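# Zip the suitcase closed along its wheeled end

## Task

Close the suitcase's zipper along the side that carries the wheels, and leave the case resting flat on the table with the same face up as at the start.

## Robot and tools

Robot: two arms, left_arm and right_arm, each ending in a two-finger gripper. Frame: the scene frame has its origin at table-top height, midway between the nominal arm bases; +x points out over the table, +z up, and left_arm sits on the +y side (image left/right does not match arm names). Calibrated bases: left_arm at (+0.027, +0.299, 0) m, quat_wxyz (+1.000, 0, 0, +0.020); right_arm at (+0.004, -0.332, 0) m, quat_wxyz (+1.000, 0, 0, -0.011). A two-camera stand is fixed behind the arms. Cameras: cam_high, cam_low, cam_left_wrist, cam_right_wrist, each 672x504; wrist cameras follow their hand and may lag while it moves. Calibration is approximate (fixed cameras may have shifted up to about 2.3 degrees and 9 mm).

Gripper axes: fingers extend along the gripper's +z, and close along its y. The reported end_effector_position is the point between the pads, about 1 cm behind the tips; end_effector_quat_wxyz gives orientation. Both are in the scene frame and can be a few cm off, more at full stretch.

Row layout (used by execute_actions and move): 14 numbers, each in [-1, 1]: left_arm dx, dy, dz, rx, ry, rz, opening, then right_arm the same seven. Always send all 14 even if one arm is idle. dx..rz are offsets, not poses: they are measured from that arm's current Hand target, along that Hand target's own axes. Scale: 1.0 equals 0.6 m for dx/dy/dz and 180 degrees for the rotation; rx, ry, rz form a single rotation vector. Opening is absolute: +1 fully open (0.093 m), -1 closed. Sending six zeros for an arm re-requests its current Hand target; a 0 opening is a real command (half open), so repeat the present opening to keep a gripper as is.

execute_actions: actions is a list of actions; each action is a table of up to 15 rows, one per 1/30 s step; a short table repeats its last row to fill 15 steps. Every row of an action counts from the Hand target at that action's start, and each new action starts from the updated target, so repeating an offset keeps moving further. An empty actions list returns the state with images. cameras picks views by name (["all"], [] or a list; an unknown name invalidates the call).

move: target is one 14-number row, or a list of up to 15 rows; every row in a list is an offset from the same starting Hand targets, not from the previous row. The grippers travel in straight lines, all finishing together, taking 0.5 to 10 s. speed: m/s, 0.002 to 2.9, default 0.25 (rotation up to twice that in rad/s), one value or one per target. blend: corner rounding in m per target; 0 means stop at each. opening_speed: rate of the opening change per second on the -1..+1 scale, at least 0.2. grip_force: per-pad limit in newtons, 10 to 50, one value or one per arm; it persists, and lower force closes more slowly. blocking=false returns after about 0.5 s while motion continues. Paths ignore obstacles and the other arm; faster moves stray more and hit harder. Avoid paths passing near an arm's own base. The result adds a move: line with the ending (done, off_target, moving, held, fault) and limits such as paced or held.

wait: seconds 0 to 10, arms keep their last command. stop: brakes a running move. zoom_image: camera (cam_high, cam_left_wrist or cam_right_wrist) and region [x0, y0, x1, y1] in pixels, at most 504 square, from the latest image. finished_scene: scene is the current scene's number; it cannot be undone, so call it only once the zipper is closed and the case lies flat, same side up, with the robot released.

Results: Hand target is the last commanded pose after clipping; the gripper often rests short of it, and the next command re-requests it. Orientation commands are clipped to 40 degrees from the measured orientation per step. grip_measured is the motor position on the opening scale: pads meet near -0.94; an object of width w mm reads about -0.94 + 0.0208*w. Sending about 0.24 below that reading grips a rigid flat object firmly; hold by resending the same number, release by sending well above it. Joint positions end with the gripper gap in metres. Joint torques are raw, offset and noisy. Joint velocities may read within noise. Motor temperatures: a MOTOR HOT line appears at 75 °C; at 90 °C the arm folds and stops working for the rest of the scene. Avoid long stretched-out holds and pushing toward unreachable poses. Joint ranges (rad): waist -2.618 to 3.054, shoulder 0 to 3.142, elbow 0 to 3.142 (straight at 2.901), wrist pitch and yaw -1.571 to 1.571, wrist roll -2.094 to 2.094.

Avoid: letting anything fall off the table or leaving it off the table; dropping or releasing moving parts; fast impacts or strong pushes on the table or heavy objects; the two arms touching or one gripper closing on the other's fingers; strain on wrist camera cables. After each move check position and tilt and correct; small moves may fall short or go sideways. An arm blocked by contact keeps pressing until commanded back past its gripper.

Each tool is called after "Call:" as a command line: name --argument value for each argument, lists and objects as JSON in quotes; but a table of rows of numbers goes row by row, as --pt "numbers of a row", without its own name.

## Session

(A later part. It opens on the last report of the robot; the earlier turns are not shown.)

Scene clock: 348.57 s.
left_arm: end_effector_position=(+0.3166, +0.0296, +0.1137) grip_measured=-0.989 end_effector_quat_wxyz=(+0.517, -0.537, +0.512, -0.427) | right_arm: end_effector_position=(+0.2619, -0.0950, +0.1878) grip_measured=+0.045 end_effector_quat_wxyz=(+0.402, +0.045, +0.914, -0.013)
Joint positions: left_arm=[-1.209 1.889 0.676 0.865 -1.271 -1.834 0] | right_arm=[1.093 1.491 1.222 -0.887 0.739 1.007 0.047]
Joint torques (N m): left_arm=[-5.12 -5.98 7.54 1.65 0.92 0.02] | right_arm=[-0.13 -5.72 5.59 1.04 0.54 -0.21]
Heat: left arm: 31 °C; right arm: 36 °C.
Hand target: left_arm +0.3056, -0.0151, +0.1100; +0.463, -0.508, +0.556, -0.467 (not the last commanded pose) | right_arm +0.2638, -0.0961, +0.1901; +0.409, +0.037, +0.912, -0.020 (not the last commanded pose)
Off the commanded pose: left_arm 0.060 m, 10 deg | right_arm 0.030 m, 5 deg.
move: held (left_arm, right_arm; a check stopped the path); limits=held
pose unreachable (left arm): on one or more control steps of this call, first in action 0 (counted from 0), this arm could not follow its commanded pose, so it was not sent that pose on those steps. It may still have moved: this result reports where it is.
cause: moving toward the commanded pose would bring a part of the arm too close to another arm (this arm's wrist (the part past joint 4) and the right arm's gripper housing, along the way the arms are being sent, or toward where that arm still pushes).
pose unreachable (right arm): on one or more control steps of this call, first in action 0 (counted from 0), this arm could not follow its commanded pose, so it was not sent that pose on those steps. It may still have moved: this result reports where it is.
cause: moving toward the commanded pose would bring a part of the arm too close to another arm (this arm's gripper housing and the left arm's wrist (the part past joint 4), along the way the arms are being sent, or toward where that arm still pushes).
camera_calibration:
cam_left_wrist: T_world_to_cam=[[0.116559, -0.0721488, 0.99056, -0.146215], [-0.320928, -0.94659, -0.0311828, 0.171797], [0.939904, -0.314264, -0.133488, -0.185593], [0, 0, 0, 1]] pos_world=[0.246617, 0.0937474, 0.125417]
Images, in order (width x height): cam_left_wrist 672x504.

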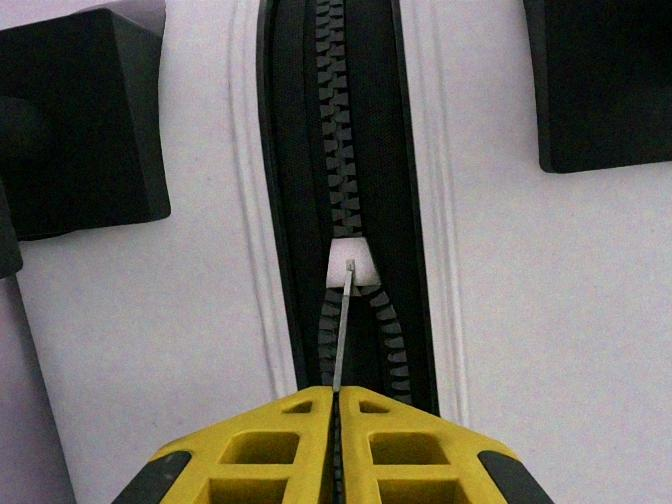

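Call:
move --pt "-0.07 -0.006 0.014 0 0 0 -1 0 0 0 0 0 0 -0.5" --pt "-0.07 -0.006 0.012 0 0 0 -0.4 0 0 0 0 0 0 0.4" --pt "-0.08 -0.006 -0.2 0 0 0 -0.4 0 0 -0.16 0 0 0 0.5" --speed 0.1 --opening_speed 0.6 --cameras '["cam_left_wrist","cam_high"]'

Scene clock: 360.33 s.
left_arm: end_effector_position=(+0.1916, +0.0296, +0.1290) grip_measured=-0.402 end_effector_quat_wxyz=(+0.460, -0.474, +0.556, -0.504) | right_arm: end_effector_position=(+0.1905, -0.0933, +0.2447) grip_measured=+0.497 end_effector_quat_wxyz=(+0.399, +0.028, +0.916, -0.028)
Joint positions: left_arm=[-1.621 1.605 0.461 0.598 -1.437 -2.078 0.026] | right_arm=[1.343 1.499 1.481 -1.395 0.81 1.315 0.069]
Joint torques (N m): left_arm=[-1.01 -6.19 3.67 1.36 -0.51 0] | right_arm=[0.39 -4.36 7.65 0.51 0.63 0.15]
Heat: left arm: 32 °C; right arm: 35 °C.
Hand target: left_arm +0.1899, +0.0385, +0.1315; +0.463, -0.508, +0.556, -0.467 | right_arm +0.1924, -0.0897, +0.2539; +0.409, +0.037, +0.912, -0.020
Off the commanded pose: left_arm 0.009 m, 6 deg | right_arm 0.010 m, 2 deg.
joint sent to its limit (left arm) — joint 6 (wrist roll), lower limit. The joint targets are off in orientation, not in position.
move: off_target (left_arm); target 2's new opening was sent with left_arm's hand 0.007 m and 3 deg from that target
camera_calibration:
cam_left_wrist: T_world_to_cam=[[0.0692153, -0.0592412, 0.995841, -0.138908], [-0.536514, -0.843792, -0.0129059, 0.168127], [0.841048, -0.53339, -0.0901871, -0.046234], [0, 0, 0, 1]] pos_world=[0.138702, 0.108974, 0.136331]
Images, in order (width x height): cam_high 672x504, cam_left_wrist 672x504.

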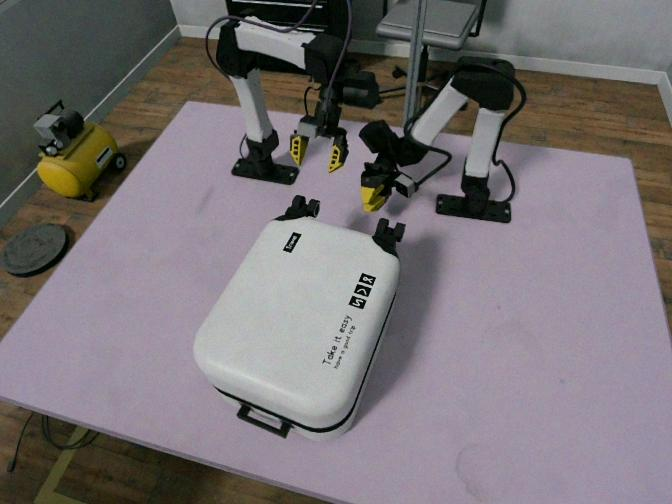

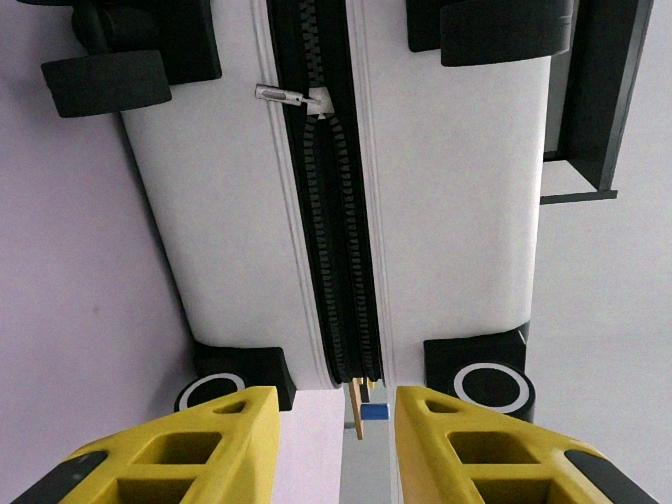

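Call:
move --pt "-0.339 -0.208 -0.097 -0.135 0.118 0.469 0.75 0 0 0 0 0 0 -0.4" --pt "-0.339 -0.208 -0.097 -0.135 0.118 0.469 0.75 0.131 0.261 0.2325 -0.005 -0.198 0 -0.4" --speed 0.25 --cameras '["cam_right_wrist","cam_high"]'

Scene clock: 393.50 s.
left_arm: end_effector_position=(+0.1649, +0.2272, +0.2718) grip_measured=+0.748 end_effector_quat_wxyz=(+0.418, +0.027, +0.904, -0.090) | right_arm: end_effector_position=(+0.2531, +0.0608, +0.0824) grip_measured=-0.397 end_effector_quat_wxyz=(+0.660, +0.003, +0.750, -0.050)
Joint positions: left_arm=[-1.344 0.671 1.142 -1.506 -0.742 -1.032 0.081] | right_arm=[1.391 2.203 1.224 0.178 1.397 0.722 0.026]
Joint torques (N m): left_arm=[0.2 2.73 7.25 0.74 -0.21 0.01] | right_arm=[-0.88 -14.35 3.93 1.55 0.44 0.02]
Motor temperatures (°C): left_arm=[22 33 28 26 20 18 20] | right_arm=[19 23 33 32 18 19 21]
Heat: left arm: 33 °C; right arm: 33 °C.
Hand target: left_arm +0.1599, +0.2383, +0.2713; +0.447, +0.000, +0.895, -0.001 | right_arm +0.2571, +0.0610, +0.1014; +0.669, +0.026, +0.743, -0.023
Off the commanded pose: left_arm 0.012 m, 11 deg | right_arm 0.019 m, 4 deg.
joint sent to its limit (left arm) — joint 4 (wrist pitch), lower limit. The joint targets are off in orientation, not in position.
move: off_target (left_arm, right_arm)
camera_calibration:
cam_right_wrist: T_world_to_cam=[[-0.0826176, -0.992082, 0.0945941, 0.0715798], [-0.550807, -0.0336472, -0.833954, 0.246545], [0.830533, -0.121002, -0.543666, -0.075381], [0, 0, 0, 1]] pos_world=[0.204319, 0.0701873, 0.157854]
Images, in order (width x height): cam_high 672x504, cam_right_wrist 672x504.

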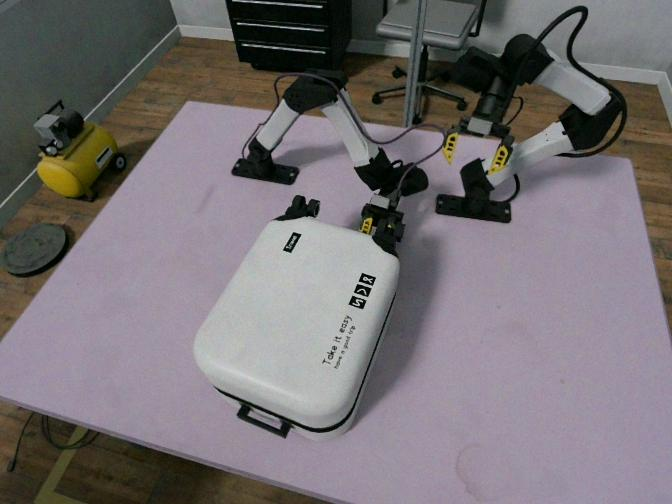

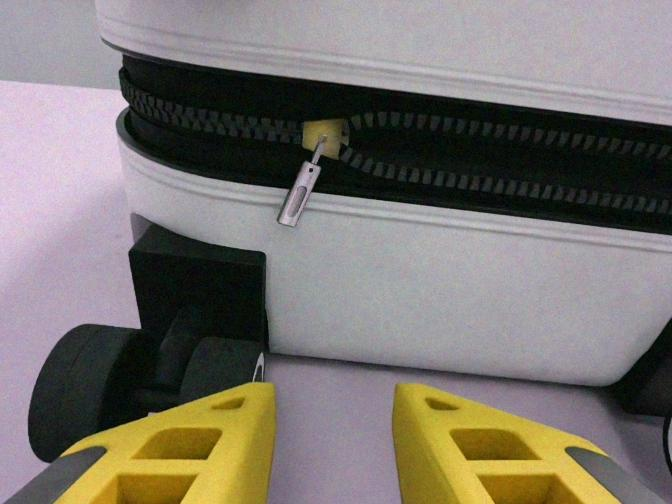

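Call:
move --pt "0 0 0 0 0 0 0.75 -0.04 0.018 0 0 0 0 -0.4" --pt "0 0 0 0 0 0 0.75 -0.0325 0.018 0.122 0 0 0 -0.4" --speed 0.12 --cameras '["cam_right_wrist"]'

Scene clock: 402.57 s.
left_arm: end_effector_position=(+0.1649, +0.2272, +0.2718) grip_measured=+0.748 end_effector_quat_wxyz=(+0.418, +0.027, +0.904, -0.090) | right_arm: end_effector_position=(+0.3229, +0.0598, +0.1038) grip_measured=-0.397 end_effector_quat_wxyz=(+0.661, +0.008, +0.749, -0.045)
Joint positions: left_arm=[-1.344 0.671 1.142 -1.506 -0.742 -1.032 0.081] | right_arm=[1.232 2.216 1.234 0.566 1.265 0.34 0.026]
Joint torques (N m): left_arm=[0.02 2.56 7.15 0.72 -0.22 0.06] | right_arm=[-1.55 -9.88 7.16 1.95 0.05 -0.12]
Motor temperatures (°C): left_arm=[22 31 28 25 20 18 20] | right_arm=[19 28 32 34 18 19 21]
Heat: left arm: 31 °C; right arm: 34 °C.
Hand target: left_arm +0.1599, +0.2383, +0.2713; +0.447, +0.000, +0.895, -0.001 | right_arm +0.3327, +0.0665, +0.1131; +0.668, +0.026, +0.743, -0.023
Off the commanded pose: left_arm 0.012 m, 11 deg | right_arm 0.015 m, 3 deg.
joint sent to its limit (left arm) — joint 4 (wrist pitch), lower limit. The joint targets are off in orientation, not in position.
move: off_target (left_arm, right_arm)
camera_calibration:
cam_right_wrist: T_world_to_cam=[[-0.0844736, -0.993165, 0.0805431, 0.076429], [-0.547464, -0.0212783, -0.836559, 0.301176], [0.832555, -0.114762, -0.541924, -0.122976], [0, 0, 0, 1]] pos_world=[0.273723, 0.0682022, 0.179152]
Images, in order (width x height): cam_right_wrist 672x504.

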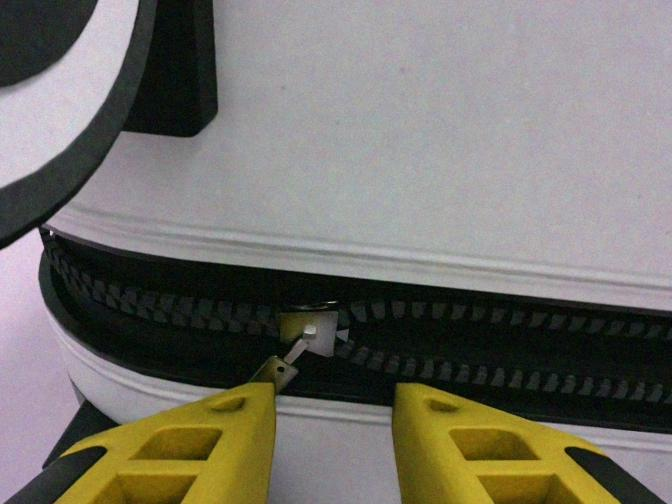

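Call:
move --pt "0 0 0 0 0 0 0.75 0 0 -0.06 0 0 0 -0.4" --pt "0 0 0 0 0 0 0.75 0.022 0.024 -0.06 0 0 0 -0.4" --pt "0 0 0 0 0 0 0.75 0.014 0.024 0.005 0 0 0 -0.4" --speed 0.12 --cameras '["cam_right_wrist"]'

Scene clock: 411.27 s.
left_arm: end_effector_position=(+0.1649, +0.2272, +0.2718) grip_measured=+0.748 end_effector_quat_wxyz=(+0.418, +0.027, +0.904, -0.090) | right_arm: end_effector_position=(+0.3203, +0.0782, +0.0972) grip_measured=-0.397 end_effector_quat_wxyz=(+0.664, +0.005, +0.747, -0.038)
Joint positions: left_arm=[-1.344 0.671 1.142 -1.506 -0.742 -1.032 0.081] | right_arm=[1.251 2.275 1.301 0.573 1.271 0.335 0.026]
Joint torques (N m): left_arm=[0.02 2.69 7.34 0.71 -0.26 0.07] | right_arm=[-2.8 -10.1 7.43 1.79 0.04 -0.1]
Heat: left arm: 30 °C; right arm: 36 °C.
Hand target: left_arm +0.1599, +0.2383, +0.2713; +0.447, +0.000, +0.895, -0.001 | right_arm +0.3358, +0.0807, +0.1044; +0.669, +0.026, +0.743, -0.024
Off the commanded pose: left_arm 0.012 m, 11 deg | right_arm 0.017 m, 3 deg.
joint sent to its limit (left arm) — joint 4 (wrist pitch), lower limit. The joint targets are off in orientation, not in position.
move: off_target (left_arm, right_arm)
camera_calibration:
cam_right_wrist: T_world_to_cam=[[-0.0706175, -0.994788, 0.0735516, 0.0914285], [-0.541882, -0.0236492, -0.840122, 0.293428], [0.837482, -0.0991836, -0.537388, -0.125476], [0, 0, 0, 1]] pos_world=[0.270544, 0.0854461, 0.172361]
Images, in order (width x height): cam_right_wrist 672x504.

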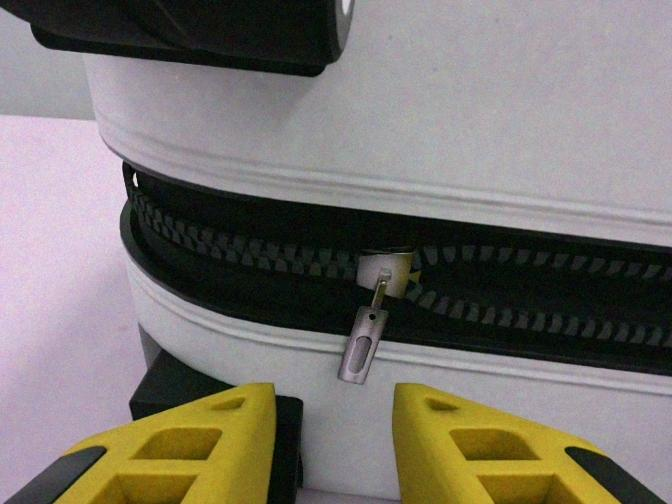

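Call:
move --pt "0 0 0 0 0 0 0.75 0 0 -0.05 0 0 0 -0.4" --pt "0 0 0 0 0 0 0.75 -0.016 -0.009 -0.05 0 0 0 -0.4" --pt "0 0 0 0 0 0 0.75 -0.010 -0.009 0.018 0 0 0 -0.4" --speed 0.12 --cameras '["cam_right_wrist"]'

Scene clock: 418.03 s.
left_arm: end_effector_position=(+0.1649, +0.2272, +0.2718) grip_measured=+0.748 end_effector_quat_wxyz=(+0.418, +0.027, +0.904, -0.090) | right_arm: end_effector_position=(+0.3311, +0.0751, +0.0939) grip_measured=-0.397 end_effector_quat_wxyz=(+0.657, -0.010, +0.752, -0.046)
Joint positions: left_arm=[-1.344 0.671 1.142 -1.506 -0.742 -1.032 0.081] | right_arm=[1.224 2.276 1.301 0.566 1.233 0.306 0.026]
Joint torques (N m): left_arm=[0.08 2.69 7.15 0.72 -0.21 0.04] | right_arm=[-2.8 -11.49 6.67 2.02 0.16 0]
Heat: left arm: 30 °C; right arm: 36 °C.
Hand target: left_arm +0.1599, +0.2383, +0.2713; +0.447, +0.000, +0.895, -0.001 | right_arm +0.3467, +0.0745, +0.1091; +0.668, +0.026, +0.743, -0.024
Off the commanded pose: left_arm 0.012 m, 11 deg | right_arm 0.022 m, 5 deg.
joint sent to its limit (left arm) — joint 4 (wrist pitch), lower limit. The joint targets are off in orientation, not in position.
move: off_target (left_arm, right_arm)
camera_calibration:
cam_right_wrist: T_world_to_cam=[[-0.0578632, -0.992789, 0.104983, 0.0819707], [-0.55665, -0.0552098, -0.828911, 0.302584], [0.82873, -0.106402, -0.549441, -0.132073], [0, 0, 0, 1]] pos_world=[0.282629, 0.0840323, 0.169643]
Images, in order (width x height): cam_right_wrist 672x504.

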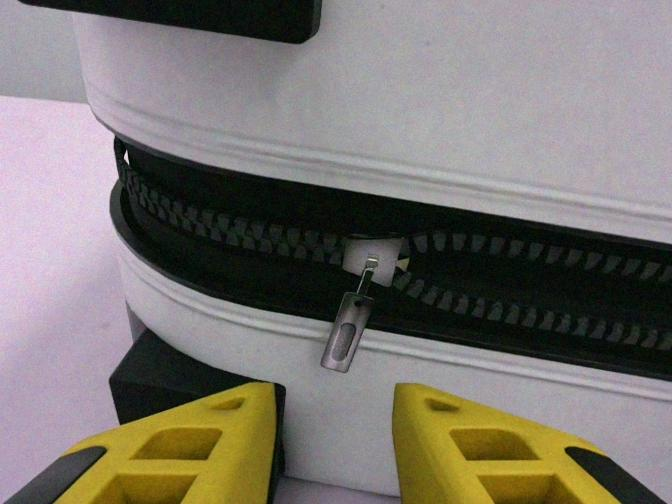

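Call:
move --pt "0 0 0 0 0 0 0.75 0 0 -0.05 0 0 0 -0.4" --pt "0 0 0 0 0 0 0.75 -0.035 0.0 -0.05 0 0.02 0 -0.4" --pt "0 0 0 0 0 0 0.75 -0.020 0.0 0.005 0 0.015 0 -0.4" --speed 0.12 --cameras '["cam_right_wrist"]'

Scene clock: 425.43 s.
left_arm: end_effector_position=(+0.1649, +0.2272, +0.2718) grip_measured=+0.748 end_effector_quat_wxyz=(+0.418, +0.027, +0.904, -0.090) | right_arm: end_effector_position=(+0.3443, +0.0662, +0.1110) grip_measured=-0.397 end_effector_quat_wxyz=(+0.642, +0.008, +0.765, -0.045)
Joint positions: left_arm=[-1.344 0.671 1.142 -1.506 -0.742 -1.032 0.081] | right_arm=[1.19 2.215 1.341 0.374 1.207 0.413 0.026]
Joint torques (N m): left_arm=[-0.06 2.73 7.19 0.71 -0.23 0.07] | right_arm=[-0.66 -10.28 7.62 1.86 0.21 -0.03]
Heat: left arm: 29 °C; right arm: 37 °C.
Hand target: left_arm +0.1599, +0.2383, +0.2713; +0.447, +0.000, +0.895, -0.001 | right_arm +0.3510, +0.0742, +0.1209; +0.651, +0.027, +0.758, -0.023
Off the commanded pose: left_arm 0.012 m, 11 deg | right_arm 0.014 m, 3 deg.
joint sent to its limit (left arm) — joint 4 (wrist pitch), lower limit. The joint targets are off in orientation, not in position.
move: off_target (left_arm, right_arm)
camera_calibration:
cam_right_wrist: T_world_to_cam=[[-0.0810356, -0.993347, 0.0818225, 0.0827925], [-0.588404, -0.0185835, -0.808354, 0.32985], [0.804496, -0.11365, -0.582983, -0.122012], [0, 0, 0, 1]] pos_world=[0.298953, 0.0745048, 0.18873]
Images, in order (width x height): cam_right_wrist 672x504.

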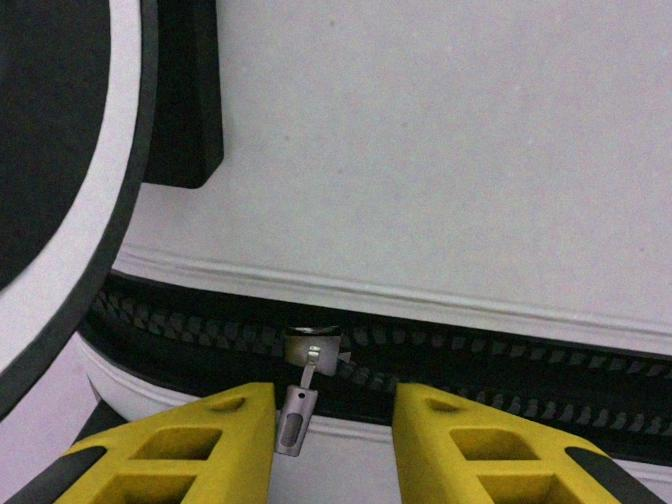

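Call:
move --pt "0 0 0 0 0 0 0.75 0 0 -0.04 0 0 0 -0.4" --pt "0 0 0 0 0 0 0.75 0.018 0.014 -0.04 0 0 0 -0.4" --pt "0 0 0 0 0 0 0.75 0.010 0.014 0.006 0 0 0 -0.4" --speed 0.12 --cameras '["cam_right_wrist"]'

Scene clock: 434.57 s.
left_arm: end_effector_position=(+0.1649, +0.2272, +0.2718) grip_measured=+0.748 end_effector_quat_wxyz=(+0.418, +0.027, +0.904, -0.090) | right_arm: end_effector_position=(+0.3380, +0.0799, +0.1068) grip_measured=-0.397 end_effector_quat_wxyz=(+0.646, +0.005, +0.763, -0.038)
Joint positions: left_arm=[-1.344 0.671 1.142 -1.506 -0.742 -1.032 0.081] | right_arm=[1.213 2.252 1.378 0.382 1.218 0.414 0.026]
Joint torques (N m): left_arm=[0.08 2.71 7.17 0.71 -0.2 0.04] | right_arm=[-2.78 -10.14 7.82 1.81 0.08 -0.08]
Heat: left arm: 29 °C; right arm: 37 °C.
Hand target: left_arm +0.1599, +0.2383, +0.2713; +0.447, +0.000, +0.895, -0.001 | right_arm +0.3541, +0.0825, +0.1143; +0.651, +0.026, +0.758, -0.023
Off the commanded pose: left_arm 0.012 m, 11 deg | right_arm 0.018 m, 3 deg.
joint sent to its limit (left arm) — joint 4 (wrist pitch), lower limit. The joint targets are off in orientation, not in position.
move: off_target (left_arm, right_arm)
camera_calibration:
cam_right_wrist: T_world_to_cam=[[-0.068739, -0.994829, 0.0747644, 0.0929897], [-0.581443, -0.0209477, -0.813318, 0.321442], [0.810678, -0.0993778, -0.576996, -0.12173], [0, 0, 0, 1]] pos_world=[0.291976, 0.087145, 0.184244]
Images, in order (width x height): cam_right_wrist 672x504.

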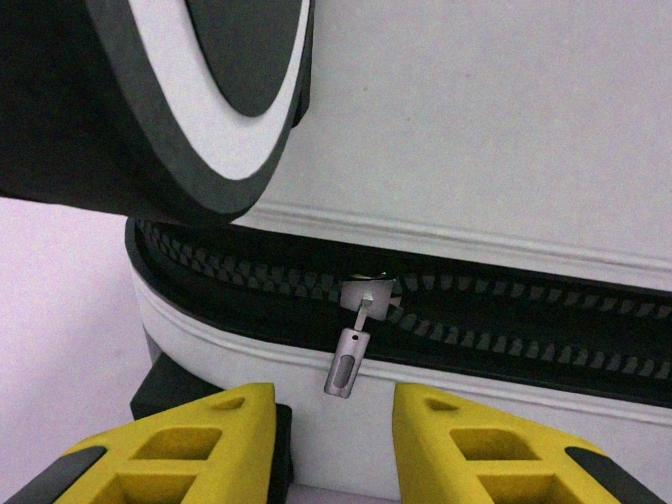

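Call:
move --pt "0 0 0 0 0 0 0.75 -0.006 0.0 0.024 0 0 0 -0.4" --pt "0 0 0 0 0 0 0.75 -0.006 0 0.025 0 0 0 -1" --speed 0.06 --opening_speed 0.25 --cameras '["cam_right_wrist"]'

Scene clock: 441.50 s.
left_arm: end_effector_position=(+0.1649, +0.2272, +0.2718) grip_measured=+0.748 end_effector_quat_wxyz=(+0.418, +0.027, +0.904, -0.090) | right_arm: end_effector_position=(+0.3498, +0.0832, +0.1071) grip_measured=-0.987 end_effector_quat_wxyz=(+0.643, -0.004, +0.765, -0.036)
Joint positions: left_arm=[-1.344 0.671 1.142 -1.506 -0.742 -1.032 0.081] | right_arm=[1.19 2.266 1.401 0.403 1.181 0.372 0]
Joint torques (N m): left_arm=[0.13 2.65 7.31 0.75 -0.22 0.03] | right_arm=[-3.49 -10.25 7.86 1.86 0.16 0.03]
Heat: left arm: 28 °C; right arm: 38 °C.
Hand target: left_arm +0.1599, +0.2383, +0.2713; +0.447, +0.000, +0.895, -0.001 | right_arm +0.3695, +0.0814, +0.1157; +0.651, +0.026, +0.758, -0.023
Off the commanded pose: left_arm 0.012 m, 11 deg | right_arm 0.021 m, 4 deg.
joint sent to its limit (left arm) — joint 4 (wrist pitch), lower limit. The joint targets are off in orientation, not in position.
move: off_target (left_arm, right_arm); target 2's new opening was sent with right_arm's hand 0.021 m and 4 deg from that target
camera_calibration:
cam_right_wrist: T_world_to_cam=[[-0.0516296, -0.995226, 0.0828169, 0.0901485], [-0.586612, -0.0368908, -0.809028, 0.331217], [0.808221, -0.0903511, -0.581907, -0.130199], [0, 0, 0, 1]] pos_world=[0.30418, 0.0901734, 0.184734]
Images, in order (width x height): cam_right_wrist 672x504.

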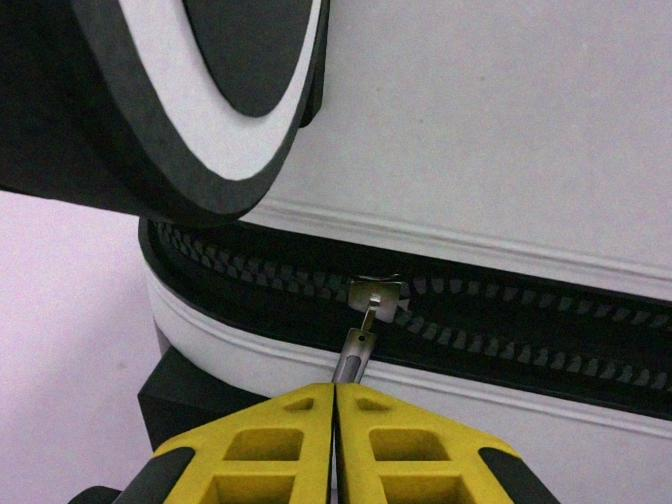

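Call:
move --pt "0 0 0 0 0 0 0.75 0 0.0 -0.03 0 0 0 -0.4" --pt "0 0 0 0 0 0 0.75 0 -0.005 0.022 0 0 0 -0.4" --speed 0.06 --opening_speed 0.5 --cameras '["cam_right_wrist"]'

Scene clock: 454.67 s.
left_arm: end_effector_position=(+0.1649, +0.2272, +0.2718) grip_measured=+0.748 end_effector_quat_wxyz=(+0.418, +0.027, +0.904, -0.090) | right_arm: end_effector_position=(+0.3615, +0.0834, +0.1073) grip_measured=-0.403 end_effector_quat_wxyz=(+0.644, -0.005, +0.764, -0.030)
Joint positions: left_arm=[-1.344 0.671 1.142 -1.506 -0.742 -1.032 0.081] | right_arm=[1.166 2.277 1.41 0.442 1.149 0.339 0.026]
Joint torques (N m): left_arm=[0.06 2.82 7.09 0.72 -0.21 0.03] | right_arm=[-3.77 -10.19 7.61 1.83 0.18 0.08]
Motor temperatures (°C): left_arm=[21 28 28 24 19 18 20] | right_arm=[19 34 33 39 18 19 21]
Heat: left arm: 28 °C; right arm: 39 °C.
Hand target: left_arm +0.1599, +0.2383, +0.2713; +0.447, +0.000, +0.895, -0.001 | right_arm +0.3824, +0.0774, +0.1136; +0.651, +0.026, +0.758, -0.023
Off the commanded pose: left_arm 0.012 m, 11 deg | right_arm 0.023 m, 4 deg.
joint sent to its limit (left arm) — joint 4 (wrist pitch), lower limit. The joint targets are off in orientation, not in position.
move: off_target (left_arm, right_arm)
camera_calibration:
cam_right_wrist: T_world_to_cam=[[-0.0413013, -0.996276, 0.0756877, 0.0881097], [-0.585496, -0.0372503, -0.809819, 0.338007], [0.809623, -0.0777615, -0.581777, -0.14099], [0, 0, 0, 1]] pos_world=[0.31569, 0.0894088, 0.18503]
Images, in order (width x height): cam_right_wrist 672x504.

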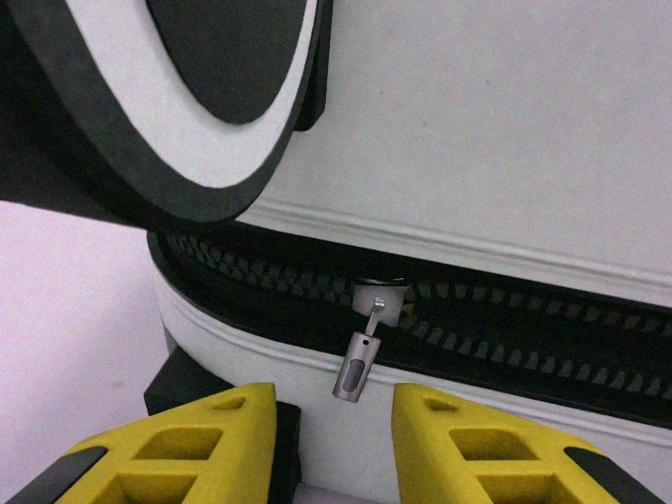

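Call:
move --pt "0 0 0 0 0 0 0.75 0 0 -0.05 0 0 0 -0.4" --pt "0 0 0 0 0 0 0.75 0.005 -0.037 -0.051 -0.131 0 -0.02 -0.4" --pt "0 0 0 0 0 0 0.75 -0.003 -0.01 0.005 -0.131 0 -0.02 -0.4" --speed 0.15 --cameras '["cam_right_wrist"]'

Scene clock: 473.90 s.
left_arm: end_effector_position=(+0.1649, +0.2272, +0.2718) grip_measured=+0.748 end_effector_quat_wxyz=(+0.418, +0.027, +0.904, -0.090) | right_arm: end_effector_position=(+0.3716, +0.0684, +0.1017) grip_measured=-0.403 end_effector_quat_wxyz=(+0.628, -0.146, +0.758, +0.104)
Joint positions: left_arm=[-1.344 0.671 1.142 -1.506 -0.742 -1.032 0.081] | right_arm=[1.037 2.133 1.066 0.826 0.647 0.121 0.026]
Joint torques (N m): left_arm=[0.18 2.59 7.23 0.74 -0.23 0.06] | right_arm=[-1.89 -9.26 7.79 2.07 0.02 -0.06]
Heat: left arm: 29 °C; right arm: 39 °C.
Hand target: left_arm +0.1599, +0.2383, +0.2713; +0.447, +0.000, +0.895, -0.001 | right_arm +0.3851, +0.0712, +0.1149; +0.641, -0.131, +0.748, +0.112
Off the commanded pose: left_arm 0.012 m, 11 deg | right_arm 0.019 m, 3 deg.
joint sent to its limit (left arm) — joint 4 (wrist pitch), lower limit. The joint targets are off in orientation, not in position.
move: off_target (left_arm, right_arm)
camera_calibration:
cam_right_wrist: T_world_to_cam=[[0.341075, -0.938759, 0.048984, -0.0693249], [-0.551686, -0.242088, -0.798145, 0.339048], [0.761125, 0.245204, -0.60047, -0.155787], [0, 0, 0, 1]] pos_world=[0.329266, 0.0551997, 0.18046]
Images, in order (width x height): cam_right_wrist 672x504.

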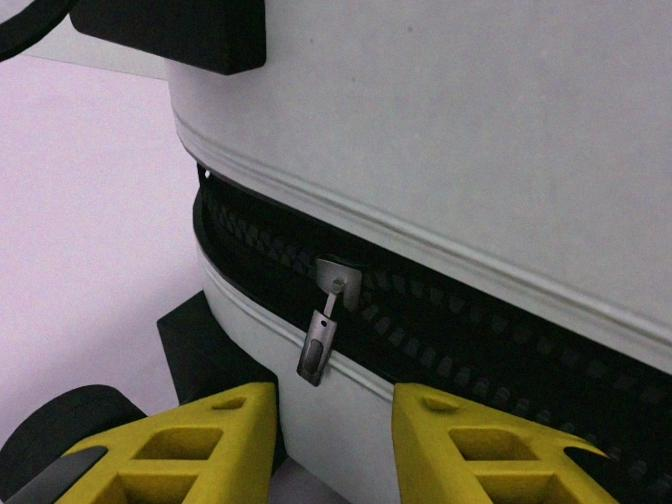

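Call:
move --pt "0 0 0 0 0 0 0.75 0 0 -0.03 0 0 0 -0.4" --pt "0 0 0 0 0 0 0.75 -0.022 0.01 -0.03 0 0 0 -0.4" --pt "0 0 0 0 0 0 0.75 -0.012 0.009 0.014 0 0 0 -0.4" --speed 0.12 --cameras '["cam_right_wrist"]'

Scene clock: 483.70 s.
left_arm: end_effector_position=(+0.1649, +0.2272, +0.2718) grip_measured=+0.748 end_effector_quat_wxyz=(+0.418, +0.027, +0.904, -0.090) | right_arm: end_effector_position=(+0.3752, +0.0791, +0.1064) grip_measured=-0.403 end_effector_quat_wxyz=(+0.626, -0.150, +0.758, +0.106)
Joint positions: left_arm=[-1.344 0.671 1.142 -1.506 -0.742 -1.032 0.081] | right_arm=[1.04 2.144 1.119 0.78 0.64 0.121 0.026]
Joint torques (N m): left_arm=[-0.02 2.69 7.23 0.73 -0.2 0.07] | right_arm=[-2.45 -9.31 8.25 2.11 0.06 -0.07]
Heat: left arm: 29 °C; right arm: 40 °C.
Hand target: left_arm +0.1599, +0.2383, +0.2713; +0.447, +0.000, +0.895, -0.001 | right_arm +0.3920, +0.0795, +0.1208; +0.641, -0.131, +0.748, +0.112
Off the commanded pose: left_arm 0.012 m, 11 deg | right_arm 0.022 m, 3 deg.
joint sent to its limit (left arm) — joint 4 (wrist pitch), lower limit. The joint targets are off in orientation, not in position.
move: off_target (left_arm, right_arm)
camera_calibration:
cam_right_wrist: T_world_to_cam=[[0.350165, -0.93531, 0.0507858, -0.0646418], [-0.551779, -0.249782, -0.795706, 0.347786], [0.756918, 0.250605, -0.60355, -0.156851], [0, 0, 0, 1]] pos_world=[0.33326, 0.0657184, 0.185351]
Images, in order (width x height): cam_right_wrist 672x504.

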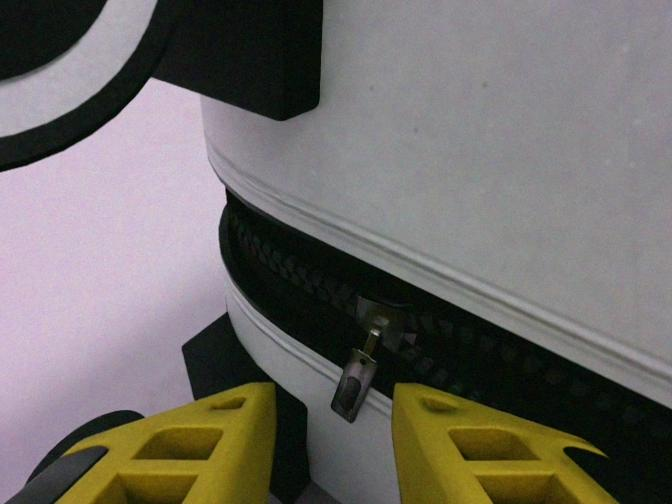

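Call:
move --pt "0 0 0 0 0 0 0.75 0.002 -0.004 0.018 0 0 0 -0.4" --pt "0 0 0 0 0 0 0.75 0.002 -0.004 0.018 0 0 0 -1" --speed 0.06 --opening_speed 0.25 --cameras '["cam_right_wrist"]'

Scene clock: 492.40 s.
left_arm: end_effector_position=(+0.1649, +0.2272, +0.2718) grip_measured=+0.748 end_effector_quat_wxyz=(+0.418, +0.027, +0.904, -0.090) | right_arm: end_effector_position=(+0.3917, +0.0789, +0.1069) grip_measured=-0.987 end_effector_quat_wxyz=(+0.628, -0.145, +0.757, +0.108)
Joint positions: left_arm=[-1.344 0.671 1.142 -1.506 -0.742 -1.032 0.081] | right_arm=[1.008 2.173 1.161 0.78 0.615 0.116 0]
Joint torques (N m): left_arm=[-0.05 2.61 7.38 0.69 -0.23 0.06] | right_arm=[-1.36 -9.51 7.73 2.1 0.11 -0.06]
Heat: left arm: 29 °C; right arm: 40 °C.
Hand target: left_arm +0.1599, +0.2383, +0.2713; +0.447, +0.000, +0.895, -0.001 | right_arm +0.4027, +0.0809, +0.1180; +0.641, -0.131, +0.748, +0.112
Off the commanded pose: left_arm 0.012 m, 11 deg | right_arm 0.016 m, 2 deg.
joint sent to its limit (left arm) — joint 4 (wrist pitch), lower limit. The joint targets are off in orientation, not in position.
move: off_target (left_arm, right_arm); target 2's new opening was sent with right_arm's hand 0.021 m and 3 deg from that target
camera_calibration:
cam_right_wrist: T_world_to_cam=[[0.34442, -0.937846, 0.0426553, -0.0672317], [-0.549999, -0.23839, -0.80042, 0.356125], [0.760839, 0.25222, -0.59792, -0.171183], [0, 0, 0, 1]] pos_world=[0.349267, 0.0650195, 0.185564]
Images, in order (width x height): cam_right_wrist 672x504.

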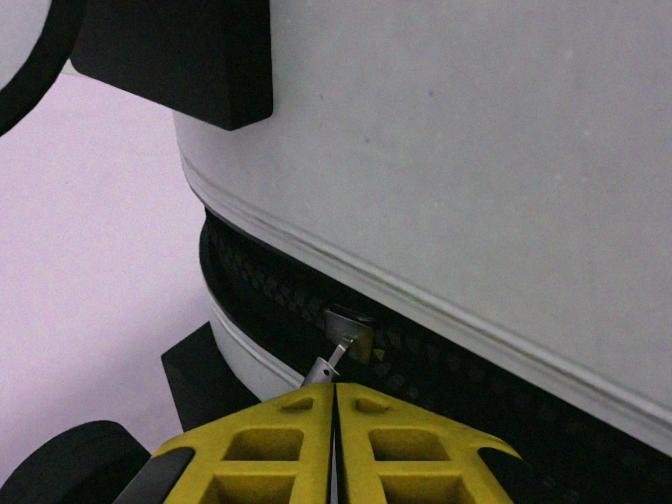

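Call:
move --pt "0 0 0 0 0 0 0.75 0 0 -0.0 0 0 0 -0.4" --pt "0 0 0 0 0 0 0.75 -0.0 0.0 -0.02 0 0 0 -0.4" --speed 0.1 --opening_speed 0.5 --cameras '["cam_right_wrist"]'

Scene clock: 499.77 s.
left_arm: end_effector_position=(+0.1649, +0.2272, +0.2718) grip_measured=+0.748 end_effector_quat_wxyz=(+0.418, +0.027, +0.904, -0.090) | right_arm: end_effector_position=(+0.3862, +0.0867, +0.1075) grip_measured=-0.403 end_effector_quat_wxyz=(+0.626, -0.155, +0.755, +0.120)
Joint positions: left_arm=[-1.344 0.671 1.142 -1.506 -0.742 -1.032 0.081] | right_arm=[1.019 2.173 1.164 0.78 0.594 0.116 0.026]
Joint torques (N m): left_arm=[0.1 2.73 7.28 0.76 -0.26 0.07] | right_arm=[-0.84 -12.18 4.22 2.19 0.5 -0.02]
Heat: left arm: 29 °C; right arm: 41 °C.
Hand target: left_arm +0.1599, +0.2383, +0.2713; +0.447, +0.000, +0.895, -0.001 | right_arm +0.3917, +0.0768, +0.1198; +0.641, -0.131, +0.748, +0.112
Off the commanded pose: left_arm 0.012 m, 11 deg | right_arm 0.017 m, 3 deg.
joint sent to its limit (left arm) — joint 4 (wrist pitch), lower limit. The joint targets are off in orientation, not in position.
move: off_target (left_arm, right_arm)
camera_calibration:
cam_right_wrist: T_world_to_cam=[[0.373193, -0.927005, 0.0372753, -0.0696124], [-0.544407, -0.251347, -0.800278, 0.354429], [0.751231, 0.278366, -0.598469, -0.167223], [0, 0, 0, 1]] pos_world=[0.344556, 0.0711027, 0.186159]
Images, in order (width x height): cam_right_wrist 672x504.

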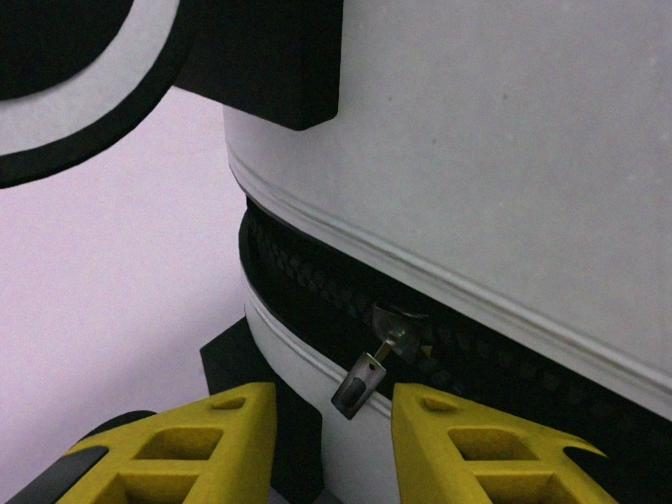

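Call:
move --pt "0 0 0 0 0 0 0.75 0 0 -0.04 0 0 0 -0.4" --pt "0 0 0 0 0 0 0.75 -0.0 -0.014 -0.045 0.066 0 0.16 -0.4" --pt "0 0 0 0 0 0 0.75 -0.0 -0.012 -0.008 0.066 0 0.16 -0.4" --speed 0.15 --cameras '["cam_right_wrist","cam_high"]'

Scene clock: 517.27 s.
left_arm: end_effector_position=(+0.1649, +0.2272, +0.2718) grip_measured=+0.748 end_effector_quat_wxyz=(+0.418, +0.027, +0.904, -0.090) | right_arm: end_effector_position=(+0.3835, +0.0644, +0.1154) grip_measured=-0.403 end_effector_quat_wxyz=(+0.600, +0.119, +0.769, +0.184)
Joint positions: left_arm=[-1.344 0.671 1.142 -1.506 -0.742 -1.032 0.081] | right_arm=[1.066 2.152 1.232 0.586 0.872 0.712 0.026]
Joint torques (N m): left_arm=[0.06 2.63 7.09 0.67 -0.22 0.08] | right_arm=[-0.66 -9.63 7.43 1.77 0.1 -0.03]
Heat: left arm: 29 °C; right arm: 42 °C.
Hand target: left_arm +0.1599, +0.2383, +0.2713; +0.447, +0.000, +0.895, -0.001 | right_arm +0.3896, +0.0684, +0.1204; +0.603, +0.125, +0.764, +0.191
Off the commanded pose: left_arm 0.012 m, 11 deg | right_arm 0.009 m, 1 deg.
joint sent to its limit (left arm) — joint 4 (wrist pitch), lower limit. The joint targets are off in orientation, not in position.
move: off_target (left_arm)
camera_calibration:
cam_right_wrist: T_world_to_cam=[[0.0284263, -0.914423, -0.40376, 0.0928225], [-0.64908, 0.290296, -0.703153, 0.347649], [0.760189, 0.28206, -0.585282, -0.159417], [0, 0, 0, 1]] pos_world=[0.3442, 0.0289232, 0.188624]
Images, in order (width x height): cam_high 672x504, cam_right_wrist 672x504.

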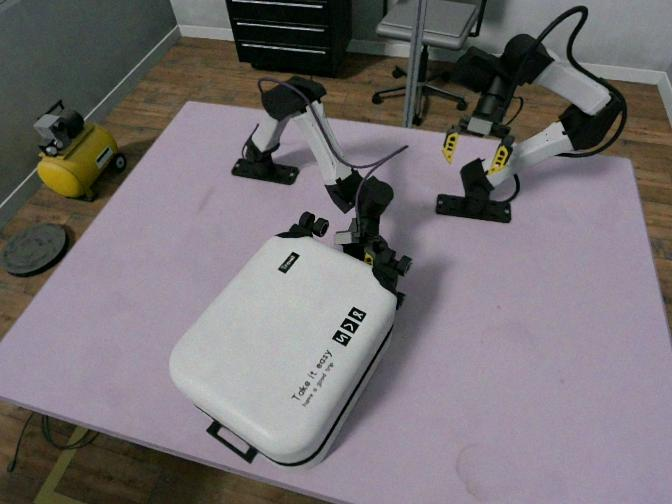

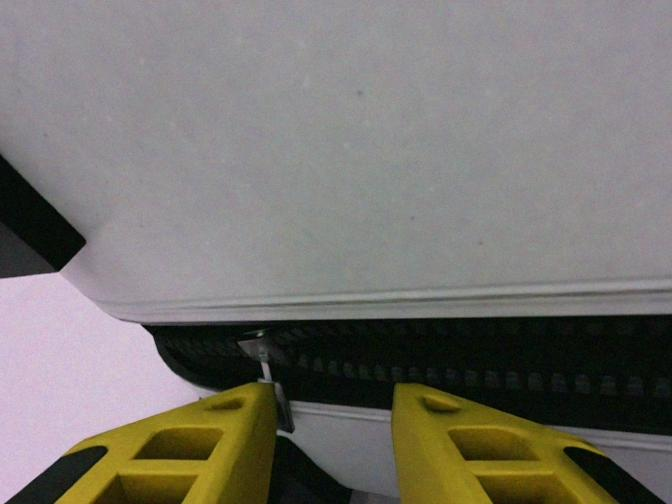

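Call:
move --pt "0 0 0 0 0 0 0.75 0 0 -0.04 0 0 0 -0.4" --pt "0 0 0 0 0 0 0.75 0.012 0.028 -0.04 0 0 0 -0.4" --pt "0 0 0 0 0 0 0.75 0.01 0.024 0.006 0 0 0 -0.4" --speed 0.12 --cameras '["cam_right_wrist"]'

Scene clock: 524.83 s.
left_arm: end_effector_position=(+0.1649, +0.2272, +0.2718) grip_measured=+0.748 end_effector_quat_wxyz=(+0.418, +0.027, +0.904, -0.090) | right_arm: end_effector_position=(+0.3853, +0.0776, +0.1139) grip_measured=-0.403 end_effector_quat_wxyz=(+0.599, +0.121, +0.771, +0.180)
Joint positions: left_arm=[-1.344 0.671 1.142 -1.506 -0.742 -1.032 0.081] | right_arm=[1.078 2.192 1.305 0.532 0.889 0.726 0.026]
Joint torques (N m): left_arm=[0.12 2.66 7.21 0.73 -0.3 0.09] | right_arm=[-0.47 -9.78 7.72 1.87 0.12 -0.09]
Heat: left arm: 29 °C; right arm: 42 °C.
Hand target: left_arm +0.1599, +0.2383, +0.2713; +0.447, +0.000, +0.895, -0.001 | right_arm +0.3912, +0.0843, +0.1209; +0.603, +0.125, +0.764, +0.191
Off the commanded pose: left_arm 0.012 m, 11 deg | right_arm 0.011 m, 2 deg.
joint sent to its limit (left arm) — joint 4 (wrist pitch), lower limit. The joint targets are off in orientation, not in position.
move: off_target (left_arm, right_arm)
camera_calibration:
cam_right_wrist: T_world_to_cam=[[0.0199466, -0.916539, -0.399447, 0.107128], [-0.651837, 0.291019, -0.700298, 0.344609], [0.758097, 0.274343, -0.591629, -0.163301], [0, 0, 0, 1]] pos_world=[0.34629, 0.0426999, 0.187508]
Images, in order (width x height): cam_right_wrist 672x504.

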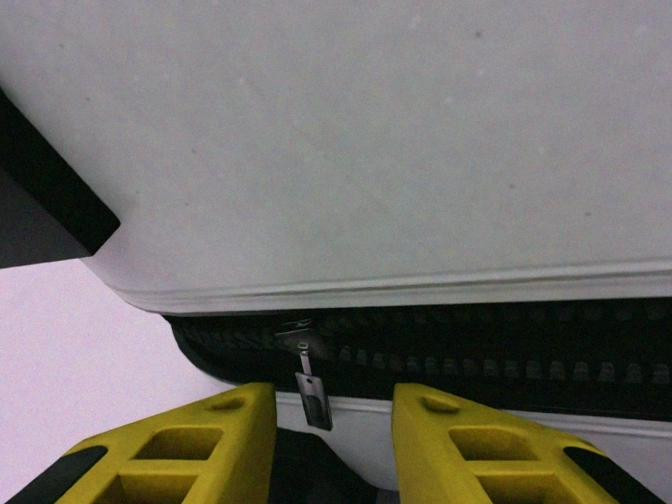

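Call:
move --pt "0 0 0 0 0 0 0.75 0 0 -0.02 0 0 0 -0.4" --pt "0 0 0 0 0 0 0.75 0.02 0.009 -0.02 0 0 0 -0.4" --pt "0 0 0 0 0 0 0.75 0.016 0.008 0.03 0 0 0 -0.4" --speed 0.1 --cameras '["cam_right_wrist"]'

Scene clock: 533.63 s.
left_arm: end_effector_position=(+0.1649, +0.2272, +0.2718) grip_measured=+0.748 end_effector_quat_wxyz=(+0.418, +0.027, +0.904, -0.090) | right_arm: end_effector_position=(+0.3944, +0.0929, +0.1043) grip_measured=-0.403 end_effector_quat_wxyz=(+0.598, +0.117, +0.771, +0.183)
Joint positions: left_arm=[-1.344 0.671 1.142 -1.506 -0.742 -1.032 0.081] | right_arm=[1.075 2.264 1.385 0.532 0.876 0.718 0.026]
Joint torques (N m): left_arm=[0.01 2.66 7.3 0.75 -0.24 0.02] | right_arm=[-1.66 -10.19 8.08 1.85 0.08 -0.07]
Heat: left arm: 29 °C; right arm: 41 °C.
Hand target: left_arm +0.1599, +0.2383, +0.2713; +0.447, +0.000, +0.895, -0.001 | right_arm +0.4060, +0.0953, +0.1111; +0.603, +0.125, +0.764, +0.191
Off the commanded pose: left_arm 0.012 m, 11 deg | right_arm 0.014 m, 2 deg.
joint sent to its limit (left arm) — joint 4 (wrist pitch), lower limit. The joint targets are off in orientation, not in position.
move: off_target (left_arm, right_arm)
camera_calibration:
cam_right_wrist: T_world_to_cam=[[0.0299906, -0.916011, -0.40003, 0.113199], [-0.654233, 0.284585, -0.700707, 0.34093], [0.755698, 0.282727, -0.59075, -0.179882], [0, 0, 0, 1]] pos_world=[0.35559, 0.0575253, 0.17791]
Images, in order (width x height): cam_right_wrist 672x504.

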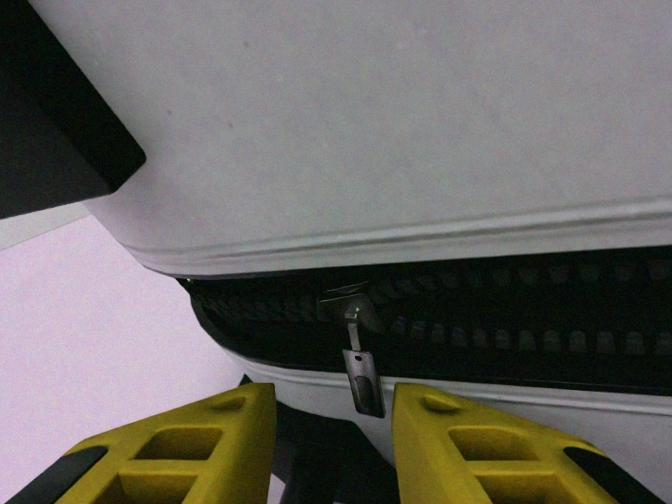

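Call:
move --pt "0 0 0 0 0 0 0.75 0 0 -0.02 0 0 0 -0.4" --pt "0 0 0 0 0 0 0.75 0.004 -0.016 -0.02 0 0 0 -0.4" --pt "0 0 0 0 0 0 0.75 0.003 -0.011 0.026 0 0 0 -0.4" --pt "0 0 0 0 0 0 0.75 0.003 -0.011 0.026 0 0 0 -1" --speed 0.1 --opening_speed 0.3 --cameras '["cam_right_wrist"]'

Scene clock: 545.97 s.
left_arm: end_effector_position=(+0.1649, +0.2272, +0.2718) grip_measured=+0.748 end_effector_quat_wxyz=(+0.418, +0.027, +0.904, -0.090) | right_arm: end_effector_position=(+0.4071, +0.0926, +0.0906) grip_measured=-0.987 end_effector_quat_wxyz=(+0.591, +0.107, +0.779, +0.183)
Joint positions: left_arm=[-1.344 0.671 1.142 -1.506 -0.742 -1.032 0.081] | right_arm=[1.046 2.302 1.405 0.541 0.829 0.705 0]
Joint torques (N m): left_arm=[0.12 2.69 7.28 0.74 -0.21 0.07] | right_arm=[-1.83 -10.92 8.17 1.98 0.25 -0.09]
Heat: left arm: 29 °C; right arm: 41 °C.
Hand target: left_arm +0.1599, +0.2383, +0.2713; +0.447, +0.000, +0.895, -0.001 | right_arm +0.4211, +0.0922, +0.1036; +0.603, +0.125, +0.764, +0.191
Off the commanded pose: left_arm 0.012 m, 11 deg | right_arm 0.019 m, 3 deg.
joint sent to its limit (left arm) — joint 4 (wrist pitch), lower limit. The joint targets are off in orientation, not in position.
move: off_target (left_arm, right_arm); target 4's new opening was sent with right_arm's hand 0.020 m and 3 deg from that target
camera_calibration:
cam_right_wrist: T_world_to_cam=[[0.0402556, -0.920289, -0.389162, 0.102273], [-0.670875, 0.263739, -0.693086, 0.347858], [0.740477, 0.28898, -0.606782, -0.190557], [0, 0, 0, 1]] pos_world=[0.370355, 0.0574444, 0.165269]
Images, in order (width x height): cam_right_wrist 672x504.

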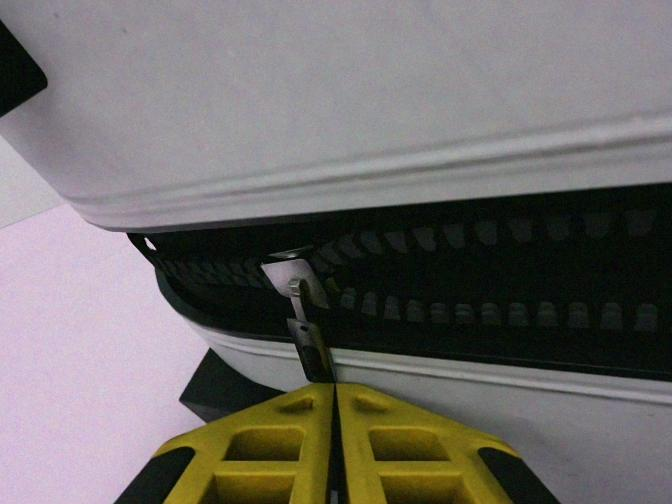

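Call:
move --pt "0 0 0 0 0 0 0.75 0 0 0 0 0 0 -0.4" --pt "0 0 0 0 0 0 0.75 0 0 -0.04 0 0 0 -0.4" --pt "0 0 0 0 0 0 0.75 -0.026 0.008 -0.04 0 0 0 -0.4" --pt "0 0 0 0 0 0 0.75 -0.018 0.006 0.00 0 0 0 -0.4" --speed 0.1 --opening_speed 0.6 --cameras '["cam_right_wrist"]'

Scene clock: 555.40 s.
left_arm: end_effector_position=(+0.1649, +0.2272, +0.2718) grip_measured=+0.748 end_effector_quat_wxyz=(+0.418, +0.027, +0.904, -0.090) | right_arm: end_effector_position=(+0.4047, +0.0899, +0.0893) grip_measured=-0.403 end_effector_quat_wxyz=(+0.586, +0.101, +0.785, +0.171)
Joint positions: left_arm=[-1.344 0.671 1.142 -1.506 -0.742 -1.032 0.081] | right_arm=[1.048 2.289 1.4 0.502 0.833 0.704 0.026]
Joint torques (N m): left_arm=[-0.01 2.63 7.23 0.74 -0.25 0.09] | right_arm=[-2.5 -12.11 8.77 2.04 0.18 -0.11]
Heat: left arm: 29 °C; right arm: 43 °C.
Hand target: left_arm +0.1599, +0.2383, +0.2713; +0.447, +0.000, +0.895, -0.001 | right_arm +0.4235, +0.0910, +0.1146; +0.603, +0.125, +0.764, +0.191
Off the commanded pose: left_arm 0.012 m, 11 deg | right_arm 0.032 m, 5 deg.
joint sent to its limit (left arm) — joint 4 (wrist pitch), lower limit. The joint targets are off in orientation, not in position.
move: off_target (left_arm, right_arm)
camera_calibration:
cam_right_wrist: T_world_to_cam=[[0.0334697, -0.930708, -0.364228, 0.100855], [-0.680621, 0.245641, -0.690228, 0.351311], [0.731871, 0.271003, -0.625238, -0.181992], [0, 0, 0, 1]] pos_world=[0.368928, 0.0568903, 0.165431]
Images, in order (width x height): cam_right_wrist 672x504.

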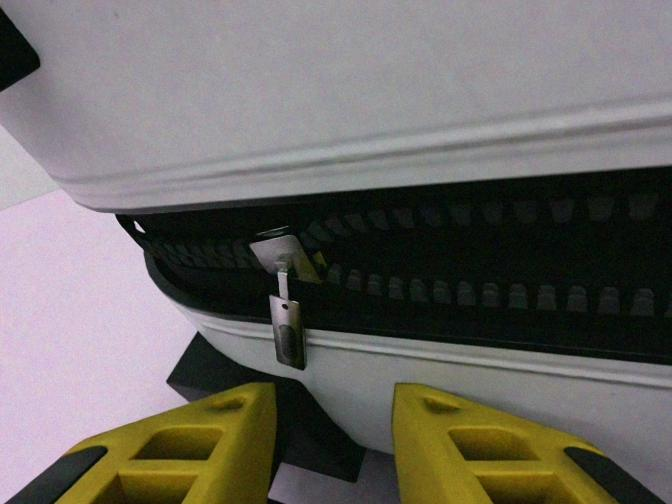

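Call:
move --pt "0 0 0 0 0 0 0.75 0 0 -0.05 0 0 0 -0.4" --pt "0 0 0 0 0 0 0.75 -0.028 0.022 -0.05 0 0 0 -0.4" --pt "0 0 0 0 0 0 0.75 -0.012 0.018 0.005 0 0 0 -0.4" --speed 0.1 --cameras '["cam_right_wrist"]'

Scene clock: 563.57 s.
left_arm: end_effector_position=(+0.1649, +0.2272, +0.2718) grip_measured=+0.748 end_effector_quat_wxyz=(+0.418, +0.027, +0.904, -0.090) | right_arm: end_effector_position=(+0.4139, +0.0975, +0.1202) grip_measured=-0.403 end_effector_quat_wxyz=(+0.598, +0.116, +0.772, +0.183)
Joint positions: left_arm=[-1.344 0.671 1.142 -1.506 -0.742 -1.032 0.081] | right_arm=[1.044 2.274 1.475 0.464 0.846 0.702 0.026]
Joint torques (N m): left_arm=[0.16 2.73 7.19 0.74 -0.2 0.03] | right_arm=[-2.09 -10.17 8.17 1.92 0.02 -0.11]
Motor temperatures (°C): left_arm=[20 26 29 22 19 18 20] | right_arm=[19 39 33 43 18 19 20]
Heat: left arm: 29 °C; right arm: 43 °C.
Hand target: left_arm +0.1599, +0.2383, +0.2713; +0.447, +0.000, +0.895, -0.001 | right_arm +0.4277, +0.0981, +0.1251; +0.603, +0.125, +0.764, +0.191
Off the commanded pose: left_arm 0.012 m, 11 deg | right_arm 0.015 m, 2 deg.
joint sent to its limit (left arm) — joint 4 (wrist pitch), lower limit. The joint targets are off in orientation, not in position.
move: off_target (left_arm, right_arm)
camera_calibration:
cam_right_wrist: T_world_to_cam=[[0.0309042, -0.916197, -0.399536, 0.122756], [-0.65466, 0.2835, -0.700748, 0.363885], [0.755292, 0.283216, -0.591036, -0.1865], [0, 0, 0, 1]] pos_world=[0.375289, 0.0621267, 0.19381]
Images, in order (width x height): cam_right_wrist 672x504.

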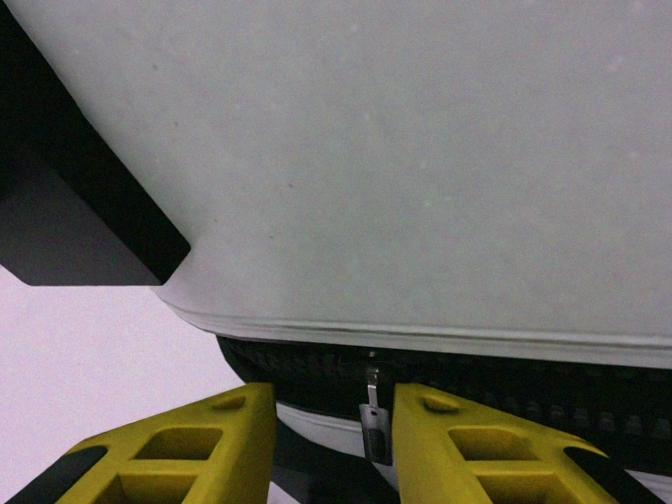

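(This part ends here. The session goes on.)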